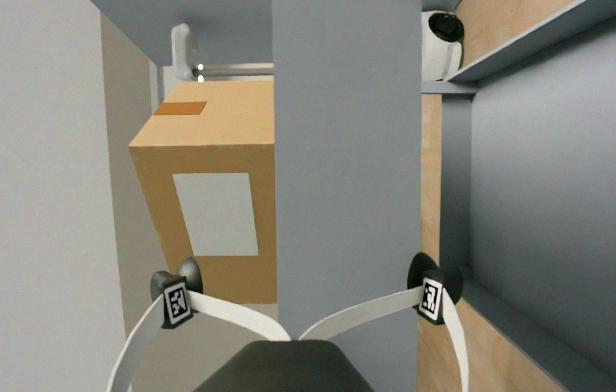

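Call:
move(
  r2={"base": {"translate_m": -0.09}},
  blocking=false,
  cameras=[],
)

Call:
wait(
  seconds=2,
  cameras=[],
)

Call:
move(
  r2={"joints": {"wrist_roll_rad": 0.0, "wrist_yaw_rad": -0.262, "gripper_m": 0.14}},
  blocking=false,
  cameras=[],
)

Call:
wait(
  seconds=2.5,
  cameras=["r2_head_camera", "r2_wrist_camera"],
)

Scene clock: 2854.97 s.
move: r2 moving
r1.base_odometry: x=-1.400 y=+1.566 heading=+2.857
r1.turned_by_wheels: +0.000
r1.turned_by_imu: +0.000
r1.base_tilt: forward=-1.6 right=+1.3
r1.lidar_m: 1.37 0.39 0.25 - 0.25 0.25 0.47 3.81 1.15 2.57 2.84 1.38
r1.base_status: not commanded
r1.joint_positions: lift_m=+0.127 arm_m=+0.000 wrist_yaw_rad=+3.092 wrist_pitch_rad=+0.002 wrist_roll_rad=+0.000 gripper_m=+0.056
r1.joint_status: not commanded
r1.measured_speeds: translate_m=+0.000 strafe_m=+0.000 rotate_rad=+0.000 lift_m=+0.000 arm_m=+0.000 wrist_yaw_rad=+0.000 wrist_pitch_rad=+0.000 wrist_roll_rad=+0.000
r1.motor_effort: lift_m=+20(20) arm_m=+4(4) wheel_0=-7(7) wheel_1=+9(9) wheel_2=-2(3)
r1.servo_current: wrist_yaw_rad=46(65) wrist_pitch_rad=46(52) wrist_roll_rad=46(59) gripper_m=33(52)
r1.hand_pose: x=-0.1128 y=+0.1017 z=+0.3046 quat_wxyz=(+0.025, -0.001, +0.000, +1.000) (m; r1's base frame)
r1.wrist_depth_mm: 136 138 - 439 276 197 - / 109 138 - 445 276 191 - / 116 139 251 445 278 191 161 / 135 152 - 452 279 192 - / 1921 - - 452 279 192 163 / 1182 1205 195 452 197 193 163 / 854 750 759 143 265 176 -
r2.base_odometry: x=-0.293 y=-1.229 heading=-1.835
r2.turned_by_wheels: +0.000
r2.turned_by_imu: +0.000
r2.base_tilt: forward=-0.7 right=+0.0
r2.lidar_m: 0.42 2.46 2.13 2.14 2.51 2.62 2.58 3.03 2.59 2.61 3.05 0.46
r2.base_status: translate_m moving
r2.joint_positions: lift_m=+0.682 arm_m=+0.000 wrist_yaw_rad=-0.151 wrist_pitch_rad=+0.003 wrist_roll_rad=+1.565 gripper_m=+0.120
r2.joint_status: not commanded
r2.measured_speeds: translate_m=-0.120 strafe_m=+0.000 rotate_rad=-0.004 lift_m=+0.000 arm_m=+0.000 wrist_yaw_rad=+0.000 wrist_pitch_rad=+0.000 wrist_roll_rad=+0.000
r2.motor_effort: lift_m=+16(17) arm_m=-3(4) wheel_0=-7(11) wheel_1=-6(8) wheel_2=+11(12)
r2.servo_current: wrist_yaw_rad=46(52) wrist_pitch_rad=39(46) wrist_roll_rad=39(59) gripper_m=46(59)
r2.hand_pose: x=+0.4429 y=-0.1298 z=+0.8596 quat_wxyz=(+0.707, +0.703, -0.052, -0.054) (m; r2's base frame)
r2.wrist_depth_mm: - - - 202 258 1708 559 / - - - 204 262 854 - / - - 504 207 266 854 - / - - 525 210 270 878 - / - - 580 213 272 891 - / - - 202 215 214 212 - / - - - - - 1708 484
pictures: none
No camera images: "cameras" was empty.

Scene clock: 2855.93 s.
earlier move: r2 done
r1.base_odometry: x=-1.400 y=+1.566 heading=+2.857
r1.turned_by_wheels: +0.000
r1.turned_by_imu: +0.000
r1.base_tilt: forward=-1.6 right=+1.3
r1.lidar_m: 1.41 0.35 0.25 - 0.25 0.25 0.45 3.79 1.16 2.56 2.86 1.38
r1.base_status: not commanded
r1.joint_positions: lift_m=+0.127 arm_m=+0.000 wrist_yaw_rad=+3.092 wrist_pitch_rad=+0.002 wrist_roll_rad=+0.000 gripper_m=+0.056
r1.joint_status: not commanded
r1.measured_speeds: translate_m=+0.000 strafe_m=+0.000 rotate_rad=+0.000 lift_m=+0.000 arm_m=+0.000 wrist_yaw_rad=+0.000 wrist_pitch_rad=+0.000 wrist_roll_rad=+0.000
r1.motor_effort: lift_m=+20(20) arm_m=+4(4) wheel_0=-7(7) wheel_1=+9(9) wheel_2=-3(3)
r1.servo_current: wrist_yaw_rad=59(65) wrist_pitch_rad=39(52) wrist_roll_rad=26(59) gripper_m=39(52)
r1.hand_pose: x=-0.1128 y=+0.1017 z=+0.3046 quat_wxyz=(+0.025, -0.001, +0.000, +1.000) (m; r1's base frame)
r1.wrist_depth_mm: 136 138 - 439 274 197 - / 109 138 - 442 276 190 - / 116 139 252 445 277 191 161 / 135 153 - 452 278 192 - / 1863 - - 455 279 193 163 / 1205 1205 195 455 196 192 163 / 866 759 759 144 265 176 -
r2.base_odometry: x=-0.278 y=-1.173 heading=-1.836
r2.turned_by_wheels: +0.000
r2.turned_by_imu: +0.000
r2.base_tilt: forward=-0.7 right=+0.1
r2.lidar_m: 0.47 2.48 2.17 2.15 2.52 2.55 2.58 2.96 2.58 2.58 3.02 0.50
r2.base_status: done
r2.joint_positions: lift_m=+0.682 arm_m=+0.000 wrist_yaw_rad=-0.151 wrist_pitch_rad=+0.003 wrist_roll_rad=+1.565 gripper_m=+0.120
r2.joint_status: not commanded
r2.measured_speeds: translate_m=+0.000 strafe_m=+0.000 rotate_rad=+0.000 lift_m=+0.000 arm_m=+0.000 wrist_yaw_rad=+0.000 wrist_pitch_rad=+0.000 wrist_roll_rad=+0.000
r2.motor_effort: lift_m=+17(17) arm_m=-4(4) wheel_0=-3(11) wheel_1=-4(9) wheel_2=+3(13)
r2.servo_current: wrist_yaw_rad=52(52) wrist_pitch_rad=39(46) wrist_roll_rad=52(65) gripper_m=39(59)
r2.hand_pose: x=+0.4429 y=-0.1298 z=+0.8596 quat_wxyz=(+0.707, +0.703, -0.052, -0.054) (m; r2's base frame)
r2.wrist_depth_mm: - - - 315 320 1576 452 / - - - 322 320 854 - / - - 585 325 325 904 - / - - 580 330 330 917 - / - - 640 332 336 - - / - - 202 276 214 212 - / - - - - - 1661 508
wait: 0.97 of 2 s (r2 has come to rest)
pictures: none
No camera images: "cameras" was empty.

Scene clock: 2856.43 s.
move: r2 moving
r1.base_odometry: x=-1.400 y=+1.566 heading=+2.857
r1.turned_by_wheels: +0.000
r1.turned_by_imu: +0.000
r1.base_tilt: forward=-1.6 right=+1.3
r1.lidar_m: 1.39 0.39 0.25 - 0.25 0.25 0.45 3.79 1.17 2.56 2.85 1.39
r1.base_status: not commanded
r1.joint_positions: lift_m=+0.127 arm_m=+0.000 wrist_yaw_rad=+3.092 wrist_pitch_rad=+0.002 wrist_roll_rad=+0.000 gripper_m=+0.056
r1.joint_status: not commanded
r1.measured_speeds: translate_m=+0.000 strafe_m=+0.000 rotate_rad=+0.000 lift_m=+0.000 arm_m=+0.000 wrist_yaw_rad=+0.000 wrist_pitch_rad=+0.000 wrist_roll_rad=+0.000
r1.motor_effort: lift_m=+20(20) arm_m=+4(4) wheel_0=-7(7) wheel_1=+9(9) wheel_2=-2(3)
r1.servo_current: wrist_yaw_rad=39(65) wrist_pitch_rad=39(46) wrist_roll_rad=59(59) gripper_m=46(46)
r1.hand_pose: x=-0.1128 y=+0.1017 z=+0.3046 quat_wxyz=(+0.025, -0.001, +0.000, +1.000) (m; r1's base frame)
r1.wrist_depth_mm: 136 138 - 442 274 197 - / 109 138 - 445 277 191 - / 116 139 252 445 279 191 161 / 135 152 - 452 281 192 - / - - - 455 281 192 163 / 1205 1182 195 449 197 193 163 / 842 741 759 143 265 176 -
r2.base_odometry: x=-0.278 y=-1.173 heading=-1.836
r2.turned_by_wheels: +0.000
r2.turned_by_imu: +0.000
r2.base_tilt: forward=-0.7 right=+0.1
r2.lidar_m: 0.49 2.51 2.17 2.13 2.53 2.56 2.58 2.99 2.58 2.60 3.07 0.50
r2.base_status: not commanded
r2.joint_positions: lift_m=+0.682 arm_m=+0.000 wrist_yaw_rad=-0.259 wrist_pitch_rad=+0.003 wrist_roll_rad=+0.977 gripper_m=+0.132
r2.joint_status: wrist_yaw_rad moving; wrist_roll_rad moving; gripper_m moving
r2.measured_speeds: translate_m=+0.000 strafe_m=+0.000 rotate_rad=+0.000 lift_m=+0.000 arm_m=+0.000 wrist_yaw_rad=-0.001 wrist_pitch_rad=+0.000 wrist_roll_rad=-1.820
r2.motor_effort: lift_m=+16(17) arm_m=-3(4) wheel_0=-4(4) wheel_1=-5(5) wheel_2=+3(3)
r2.servo_current: wrist_yaw_rad=59(91) wrist_pitch_rad=46(46) wrist_roll_rad=78(111) gripper_m=65(98)
r2.hand_pose: x=+0.4273 y=-0.1584 z=+0.8596 quat_wxyz=(+0.876, +0.465, -0.059, -0.115) (m; r2's base frame)
r2.wrist_depth_mm: - - - - - - - / - - - - 340 312 1921 / - - 597 707 343 349 1576 / - - 603 569 342 - 364 / - - 647 342 343 - - / - - 287 282 198 183 - / - - - - - - -
pictures: none
No camera images: "cameras" was empty.

Scene clock: 2857.43 s.
earlier move: r2 done
r1.base_odometry: x=-1.400 y=+1.566 heading=+2.857
r1.turned_by_wheels: +0.000
r1.turned_by_imu: +0.000
r1.base_tilt: forward=-1.6 right=+1.3
r1.lidar_m: 1.39 0.33 0.25 - 0.25 0.25 0.47 3.82 1.16 2.58 2.85 1.35
r1.base_status: not commanded
r1.joint_positions: lift_m=+0.127 arm_m=+0.000 wrist_yaw_rad=+3.092 wrist_pitch_rad=+0.002 wrist_roll_rad=+0.000 gripper_m=+0.056
r1.joint_status: not commanded
r1.measured_speeds: translate_m=+0.000 strafe_m=+0.000 rotate_rad=+0.000 lift_m=+0.000 arm_m=+0.000 wrist_yaw_rad=+0.000 wrist_pitch_rad=+0.000 wrist_roll_rad=+0.000
r1.motor_effort: lift_m=+20(20) arm_m=+4(4) wheel_0=-6(7) wheel_1=+9(9) wheel_2=-2(3)
r1.servo_current: wrist_yaw_rad=59(65) wrist_pitch_rad=46(46) wrist_roll_rad=39(59) gripper_m=39(52)
r1.hand_pose: x=-0.1128 y=+0.1017 z=+0.3046 quat_wxyz=(+0.025, -0.001, +0.000, +1.000) (m; r1's base frame)
r1.wrist_depth_mm: 136 138 - 439 274 198 - / 109 138 - 445 274 191 - / 116 139 250 445 278 191 162 / 135 153 - 445 279 192 - / 1983 - - 452 281 193 162 / 1182 1182 195 455 196 193 162 / 854 768 759 144 265 176 -
r2.base_odometry: x=-0.278 y=-1.173 heading=-1.836
r2.turned_by_wheels: +0.000
r2.turned_by_imu: +0.000
r2.base_tilt: forward=-0.7 right=+0.1
r2.lidar_m: 0.49 2.49 2.15 2.14 2.52 2.56 2.57 2.98 2.58 2.59 3.05 0.48
r2.base_status: not commanded
r2.joint_positions: lift_m=+0.682 arm_m=+0.000 wrist_yaw_rad=-0.259 wrist_pitch_rad=+0.003 wrist_roll_rad=+0.002 gripper_m=+0.140
r2.joint_status: all done
r2.measured_speeds: translate_m=+0.000 strafe_m=+0.000 rotate_rad=+0.000 lift_m=+0.000 arm_m=+0.000 wrist_yaw_rad=+0.000 wrist_pitch_rad=+0.000 wrist_roll_rad=+0.000
r2.motor_effort: lift_m=+16(17) arm_m=-3(4) wheel_0=-4(4) wheel_1=-5(5) wheel_2=+3(3)
r2.servo_current: wrist_yaw_rad=39(91) wrist_pitch_rad=39(46) wrist_roll_rad=46(111) gripper_m=52(98)
r2.hand_pose: x=+0.4273 y=-0.1584 z=+0.8596 quat_wxyz=(+0.992, +0.001, +0.001, -0.129) (m; r2's base frame)
r2.wrist_depth_mm: - - - - - - - / - - - 621 - - - / - - 676 585 - - - / - - 683 580 732 - - / 285 283 281 282 282 283 285 / 325 205 343 343 342 300 - / 1808 1863 1863 - - 1756 1808
wait: 1.00 of 2.5 s (r2 has come to rest)
pictures: r2_head_camera, r2_wrist_camera
Images, in order (width x height): r2_head_camera 420x560, r2_wrist_camera 616x392.

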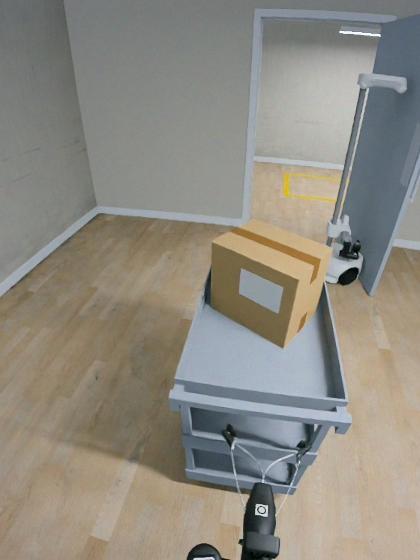

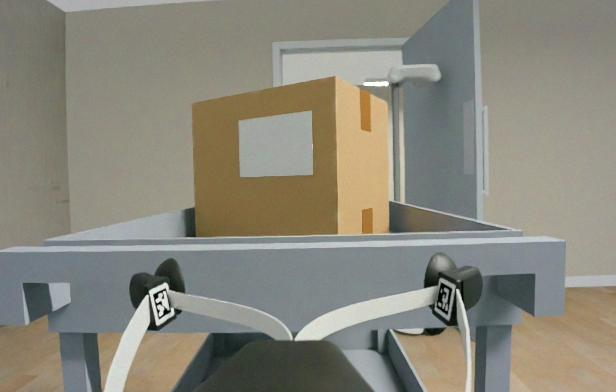

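Call:
zoom_image(
  camera="r2_wrist_camera",
  region=[0, 0, 308, 196],
)

Call:
zoom_image(
  camera="r2_wrist_camera",
  region=[250, 0, 616, 250],
)

Call:
zoom_image(
  camera="r2_wrist_camera",
  region=[0, 190, 616, 392],
)

Scaled by 1.636.

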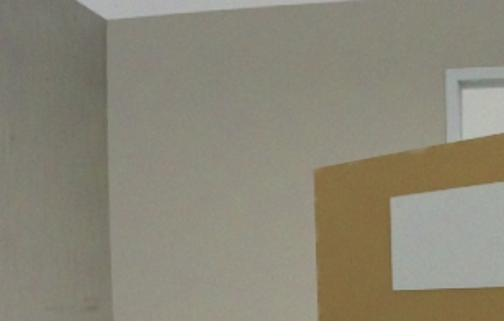

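Scaled by 1.377.

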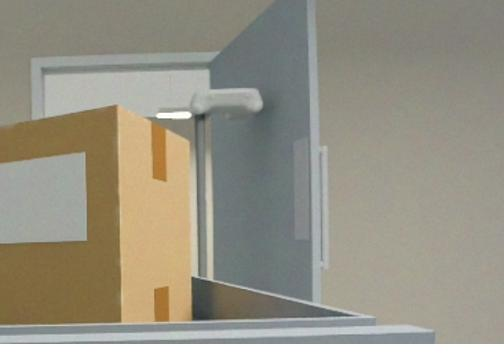

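Region (0, 190, 616, 392) is 616x202 pixels. A region can be at most 504 by 504 pixels.

Call:
move(
  r2={"base": {"translate_m": 0.05, "strafe_m": 0.058}, "joints": {"wrist_yaw_rad": -0.307}},
  blocking=false,
  cameras=[],
)

Call:
wait(
  seconds=3,
  cameras=["r2_wrist_camera", "r2_head_camera"],
)

Scene clock: 2931.37 s.
move: r2 moving
r1.base_odometry: x=-1.400 y=+1.566 heading=+2.857
r1.turned_by_wheels: +0.000
r1.turned_by_imu: +0.000
r1.base_tilt: forward=-1.6 right=+1.2
r1.lidar_m: 1.39 0.38 0.25 - 0.25 0.25 0.45 3.78 1.17 2.58 2.85 1.40
r1.base_status: not commanded
r1.joint_positions: lift_m=+0.127 arm_m=+0.000 wrist_yaw_rad=+3.092 wrist_pitch_rad=+0.002 wrist_roll_rad=+0.000 gripper_m=+0.056
r1.joint_status: not commanded
r1.measured_speeds: translate_m=+0.000 strafe_m=+0.000 rotate_rad=+0.000 lift_m=+0.000 arm_m=+0.000 wrist_yaw_rad=+0.000 wrist_pitch_rad=+0.000 wrist_roll_rad=+0.000
r1.motor_effort: lift_m=+20(20) arm_m=+4(4) wheel_0=-7(7) wheel_1=+9(9) wheel_2=-2(3)
r1.servo_current: wrist_yaw_rad=72(72) wrist_pitch_rad=39(52) wrist_roll_rad=52(59) gripper_m=46(52)
r1.hand_pose: x=-0.1128 y=+0.1017 z=+0.3046 quat_wxyz=(+0.025, -0.001, +0.000, +1.000) (m; r1's base frame)
r1.wrist_depth_mm: 136 138 - 439 274 198 - / 109 138 - 439 276 191 - / 116 139 250 449 278 191 161 / 135 153 - 449 278 193 - / 1983 - - 452 281 193 163 / 1205 1229 195 455 196 192 162 / 842 750 759 144 264 176 -
r2.base_odometry: x=-0.260 y=-1.199 heading=-1.836
r2.turned_by_wheels: +0.000
r2.turned_by_imu: +0.000
r2.base_tilt: forward=-0.7 right=+0.1
r2.lidar_m: 0.47 2.47 2.13 2.11 2.51 2.59 2.55 3.02 2.62 2.60 3.06 0.48
r2.base_status: translate_m moving; strafe_m moving
r2.joint_positions: lift_m=+0.682 arm_m=+0.000 wrist_yaw_rad=-0.304 wrist_pitch_rad=+0.003 wrist_roll_rad=+0.002 gripper_m=+0.140
r2.joint_status: wrist_yaw_rad moving
r2.measured_speeds: translate_m=+0.080 strafe_m=+0.093 rotate_rad=-0.005 lift_m=+0.000 arm_m=+0.000 wrist_yaw_rad=+0.000 wrist_pitch_rad=+0.000 wrist_roll_rad=+0.000
r2.motor_effort: lift_m=+17(17) arm_m=-3(4) wheel_0=-5(10) wheel_1=+11(11) wheel_2=-10(10)
r2.servo_current: wrist_yaw_rad=78(117) wrist_pitch_rad=39(46) wrist_roll_rad=46(52) gripper_m=52(52)
r2.hand_pose: x=+0.4199 y=-0.1698 z=+0.8596 quat_wxyz=(+0.988, +0.001, +0.001, -0.151) (m; r2's base frame)
r2.wrist_depth_mm: - - - - - - - / - - - 585 - - - / - - 647 580 - - - / - - 661 585 - - - / 281 276 272 274 277 281 285 / 296 205 272 336 211 314 - / 1708 1756 - - - 1756 1808
pictures: none
No camera images: "cameras" was empty.

Scene clock: 2932.23 s.
earlier move: r2 done
r1.base_odometry: x=-1.400 y=+1.566 heading=+2.857
r1.turned_by_wheels: +0.000
r1.turned_by_imu: +0.000
r1.base_tilt: forward=-1.6 right=+1.3
r1.lidar_m: 1.38 0.38 0.25 - 0.25 0.25 0.45 3.77 1.15 2.52 2.85 1.38
r1.base_status: not commanded
r1.joint_positions: lift_m=+0.127 arm_m=+0.000 wrist_yaw_rad=+3.092 wrist_pitch_rad=+0.002 wrist_roll_rad=+0.000 gripper_m=+0.056
r1.joint_status: not commanded
r1.measured_speeds: translate_m=+0.000 strafe_m=+0.000 rotate_rad=+0.000 lift_m=+0.000 arm_m=+0.000 wrist_yaw_rad=+0.000 wrist_pitch_rad=+0.000 wrist_roll_rad=+0.000
r1.motor_effort: lift_m=+20(20) arm_m=+4(4) wheel_0=-6(7) wheel_1=+9(9) wheel_2=-3(3)
r1.servo_current: wrist_yaw_rad=52(72) wrist_pitch_rad=39(52) wrist_roll_rad=33(65) gripper_m=39(52)
r1.hand_pose: x=-0.1128 y=+0.1017 z=+0.3046 quat_wxyz=(+0.025, -0.001, +0.000, +1.000) (m; r1's base frame)
r1.wrist_depth_mm: 136 138 - 436 273 198 - / 109 138 - 442 276 190 - / 116 139 250 452 278 191 161 / 135 153 - 452 278 192 - / 1921 - - 452 279 193 162 / 1205 1205 194 459 197 193 163 / 842 750 741 143 264 176 -
r2.base_odometry: x=-0.235 y=-1.236 heading=-1.836
r2.turned_by_wheels: +0.000
r2.turned_by_imu: +0.000
r2.base_tilt: forward=-0.7 right=+0.1
r2.lidar_m: 0.44 2.44 2.08 2.07 2.45 2.59 2.61 3.04 2.64 2.66 0.55 0.47
r2.base_status: done
r2.joint_positions: lift_m=+0.682 arm_m=+0.000 wrist_yaw_rad=-0.304 wrist_pitch_rad=+0.003 wrist_roll_rad=+0.002 gripper_m=+0.140
r2.joint_status: all done
r2.measured_speeds: translate_m=+0.000 strafe_m=+0.000 rotate_rad=+0.000 lift_m=+0.000 arm_m=+0.000 wrist_yaw_rad=+0.000 wrist_pitch_rad=+0.000 wrist_roll_rad=+0.000
r2.motor_effort: lift_m=+17(17) arm_m=-3(4) wheel_0=-3(10) wheel_1=+2(11) wheel_2=-5(10)
r2.servo_current: wrist_yaw_rad=46(117) wrist_pitch_rad=46(46) wrist_roll_rad=39(59) gripper_m=52(52)
r2.hand_pose: x=+0.4199 y=-0.1698 z=+0.8596 quat_wxyz=(+0.988, +0.001, +0.001, -0.151) (m; r2's base frame)
r2.wrist_depth_mm: - - - - - - - / - - - 609 - - - / - - 654 569 668 - - / - - 676 580 591 - - / - 304 273 267 256 257 258 / 244 216 248 252 212 319 322 / 1808 1661 1708 - - 1708 334
wait: 0.87 of 3 s (r2 has come to rest)
pictures: r2_head_camera, r2_wrist_camera
Images, in order (width x height): r2_head_camera 420x560, r2_wrist_camera 616x392.

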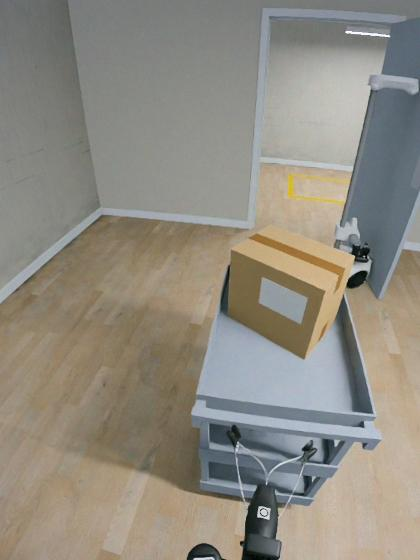

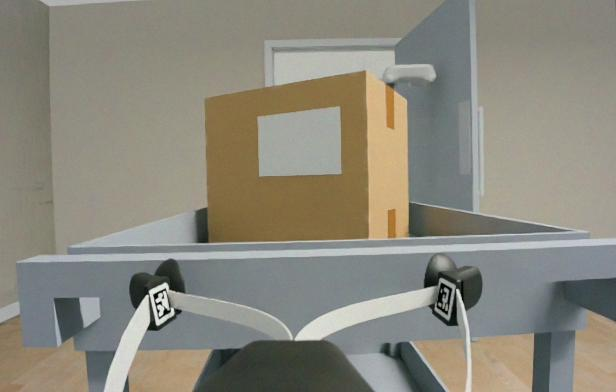

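Call:
move(
  r2={"base": {"translate_m": 0.165, "strafe_m": -0.043}},
  blocking=false,
  cameras=[],
)

Call:
wait(
  seconds=3,
  cameras=["r2_wrist_camera", "r2_head_camera"],
)

Scene clock: 2947.47 s.
move: r2 moving
r1.base_odometry: x=-1.400 y=+1.566 heading=+2.857
r1.turned_by_wheels: +0.000
r1.turned_by_imu: +0.000
r1.base_tilt: forward=-1.6 right=+1.3
r1.lidar_m: 1.42 0.38 0.25 - 0.25 0.25 0.46 3.80 1.16 2.57 2.84 1.35
r1.base_status: not commanded
r1.joint_positions: lift_m=+0.127 arm_m=+0.000 wrist_yaw_rad=+3.092 wrist_pitch_rad=+0.002 wrist_roll_rad=+0.000 gripper_m=+0.056
r1.joint_status: not commanded
r1.measured_speeds: translate_m=+0.000 strafe_m=+0.000 rotate_rad=+0.000 lift_m=+0.000 arm_m=+0.000 wrist_yaw_rad=+0.000 wrist_pitch_rad=+0.000 wrist_roll_rad=+0.000
r1.motor_effort: lift_m=+20(20) arm_m=+4(4) wheel_0=-6(7) wheel_1=+9(9) wheel_2=-3(3)
r1.servo_current: wrist_yaw_rad=52(72) wrist_pitch_rad=39(46) wrist_roll_rad=59(78) gripper_m=39(52)
r1.hand_pose: x=-0.1128 y=+0.1017 z=+0.3046 quat_wxyz=(+0.025, -0.001, +0.000, +1.000) (m; r1's base frame)
r1.wrist_depth_mm: 136 138 - 439 273 197 - / 109 138 - 442 276 191 - / 116 139 250 449 277 191 162 / 135 153 - 449 279 191 - / 1921 - - 452 281 192 162 / 1182 1205 195 455 196 192 163 / 842 750 741 143 265 176 -
r2.base_odometry: x=-0.251 y=-1.264 heading=-1.836
r2.turned_by_wheels: +0.000
r2.turned_by_imu: +0.001
r2.base_tilt: forward=-0.7 right=+0.1
r2.lidar_m: 0.45 2.43 2.07 2.09 2.44 2.64 2.63 3.08 2.65 2.66 0.53 0.46
r2.base_status: translate_m moving; strafe_m moving
r2.joint_positions: lift_m=+0.682 arm_m=+0.000 wrist_yaw_rad=-0.306 wrist_pitch_rad=+0.003 wrist_roll_rad=+0.002 gripper_m=+0.140
r2.joint_status: not commanded
r2.measured_speeds: translate_m=+0.120 strafe_m=-0.032 rotate_rad=-0.001 lift_m=+0.000 arm_m=+0.000 wrist_yaw_rad=+0.000 wrist_pitch_rad=+0.000 wrist_roll_rad=+0.000
r2.motor_effort: lift_m=+16(17) arm_m=-2(4) wheel_0=+13(14) wheel_1=+6(7) wheel_2=-14(16)
r2.servo_current: wrist_yaw_rad=46(46) wrist_pitch_rad=46(52) wrist_roll_rad=33(52) gripper_m=46(52)
r2.hand_pose: x=+0.4195 y=-0.1702 z=+0.8596 quat_wxyz=(+0.988, +0.001, +0.001, -0.152) (m; r2's base frame)
r2.wrist_depth_mm: - - - - - - - / - - - 580 - - - / - - 654 564 603 - - / - - 661 569 597 - - / 334 300 301 265 255 250 252 / 239 212 242 304 245 202 315 / 1708 1756 1618 - - 1708 324
pictures: none
No camera images: "cameras" was empty.

Scene clock: 2949.00 s.
earlier move: r2 done
r1.base_odometry: x=-1.400 y=+1.566 heading=+2.857
r1.turned_by_wheels: +0.000
r1.turned_by_imu: +0.000
r1.base_tilt: forward=-1.6 right=+1.3
r1.lidar_m: 1.47 0.39 0.25 - 0.25 0.25 0.45 3.79 1.17 2.55 2.85 1.24
r1.base_status: not commanded
r1.joint_positions: lift_m=+0.127 arm_m=+0.000 wrist_yaw_rad=+3.092 wrist_pitch_rad=+0.002 wrist_roll_rad=+0.000 gripper_m=+0.056
r1.joint_status: not commanded
r1.measured_speeds: translate_m=+0.000 strafe_m=+0.000 rotate_rad=+0.000 lift_m=+0.000 arm_m=+0.000 wrist_yaw_rad=+0.000 wrist_pitch_rad=+0.000 wrist_roll_rad=+0.000
r1.motor_effort: lift_m=+20(20) arm_m=+4(4) wheel_0=-6(7) wheel_1=+9(9) wheel_2=-2(3)
r1.servo_current: wrist_yaw_rad=33(72) wrist_pitch_rad=33(52) wrist_roll_rad=59(78) gripper_m=33(52)
r1.hand_pose: x=-0.1128 y=+0.1017 z=+0.3046 quat_wxyz=(+0.025, -0.001, +0.000, +1.000) (m; r1's base frame)
r1.wrist_depth_mm: 135 138 - 436 273 197 - / 109 138 - 442 276 191 - / 116 139 251 449 277 191 161 / 135 152 - 449 279 192 - / 1921 - - 452 279 192 162 / 1182 1205 195 455 197 193 163 / 854 759 759 144 264 176 -
r2.base_odometry: x=-0.320 y=-1.384 heading=-1.836
r2.turned_by_wheels: +0.000
r2.turned_by_imu: +0.000
r2.base_tilt: forward=-0.6 right=+0.0
r2.lidar_m: 0.48 2.41 2.09 2.09 2.42 2.77 2.77 3.07 2.65 2.66 3.12 0.45
r2.base_status: done
r2.joint_positions: lift_m=+0.682 arm_m=+0.000 wrist_yaw_rad=-0.306 wrist_pitch_rad=+0.003 wrist_roll_rad=+0.002 gripper_m=+0.140
r2.joint_status: not commanded
r2.measured_speeds: translate_m=+0.000 strafe_m=+0.000 rotate_rad=+0.000 lift_m=+0.000 arm_m=+0.000 wrist_yaw_rad=+0.000 wrist_pitch_rad=+0.000 wrist_roll_rad=+0.000
r2.motor_effort: lift_m=+16(17) arm_m=+4(4) wheel_0=+3(16) wheel_1=+3(8) wheel_2=-3(17)
r2.servo_current: wrist_yaw_rad=52(59) wrist_pitch_rad=39(52) wrist_roll_rad=39(59) gripper_m=52(59)
r2.hand_pose: x=+0.4195 y=-0.1702 z=+0.8596 quat_wxyz=(+0.988, +0.001, +0.001, -0.152) (m; r2's base frame)
r2.wrist_depth_mm: - - - - - - - / - - - 569 - - - / - - 621 549 - - - / - - 634 554 715 - - / 297 298 303 266 256 259 263 / 264 215 246 310 212 322 298 / 1756 1708 - - - 1756 1708
wait: 1.53 of 3 s (r2 has come to rest)
pictures: r2_head_camera, r2_wrist_camera
Images, in order (width x height): r2_head_camera 420x560, r2_wrist_camera 616x392.

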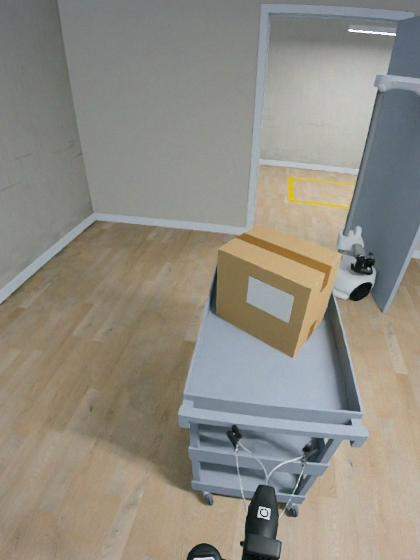

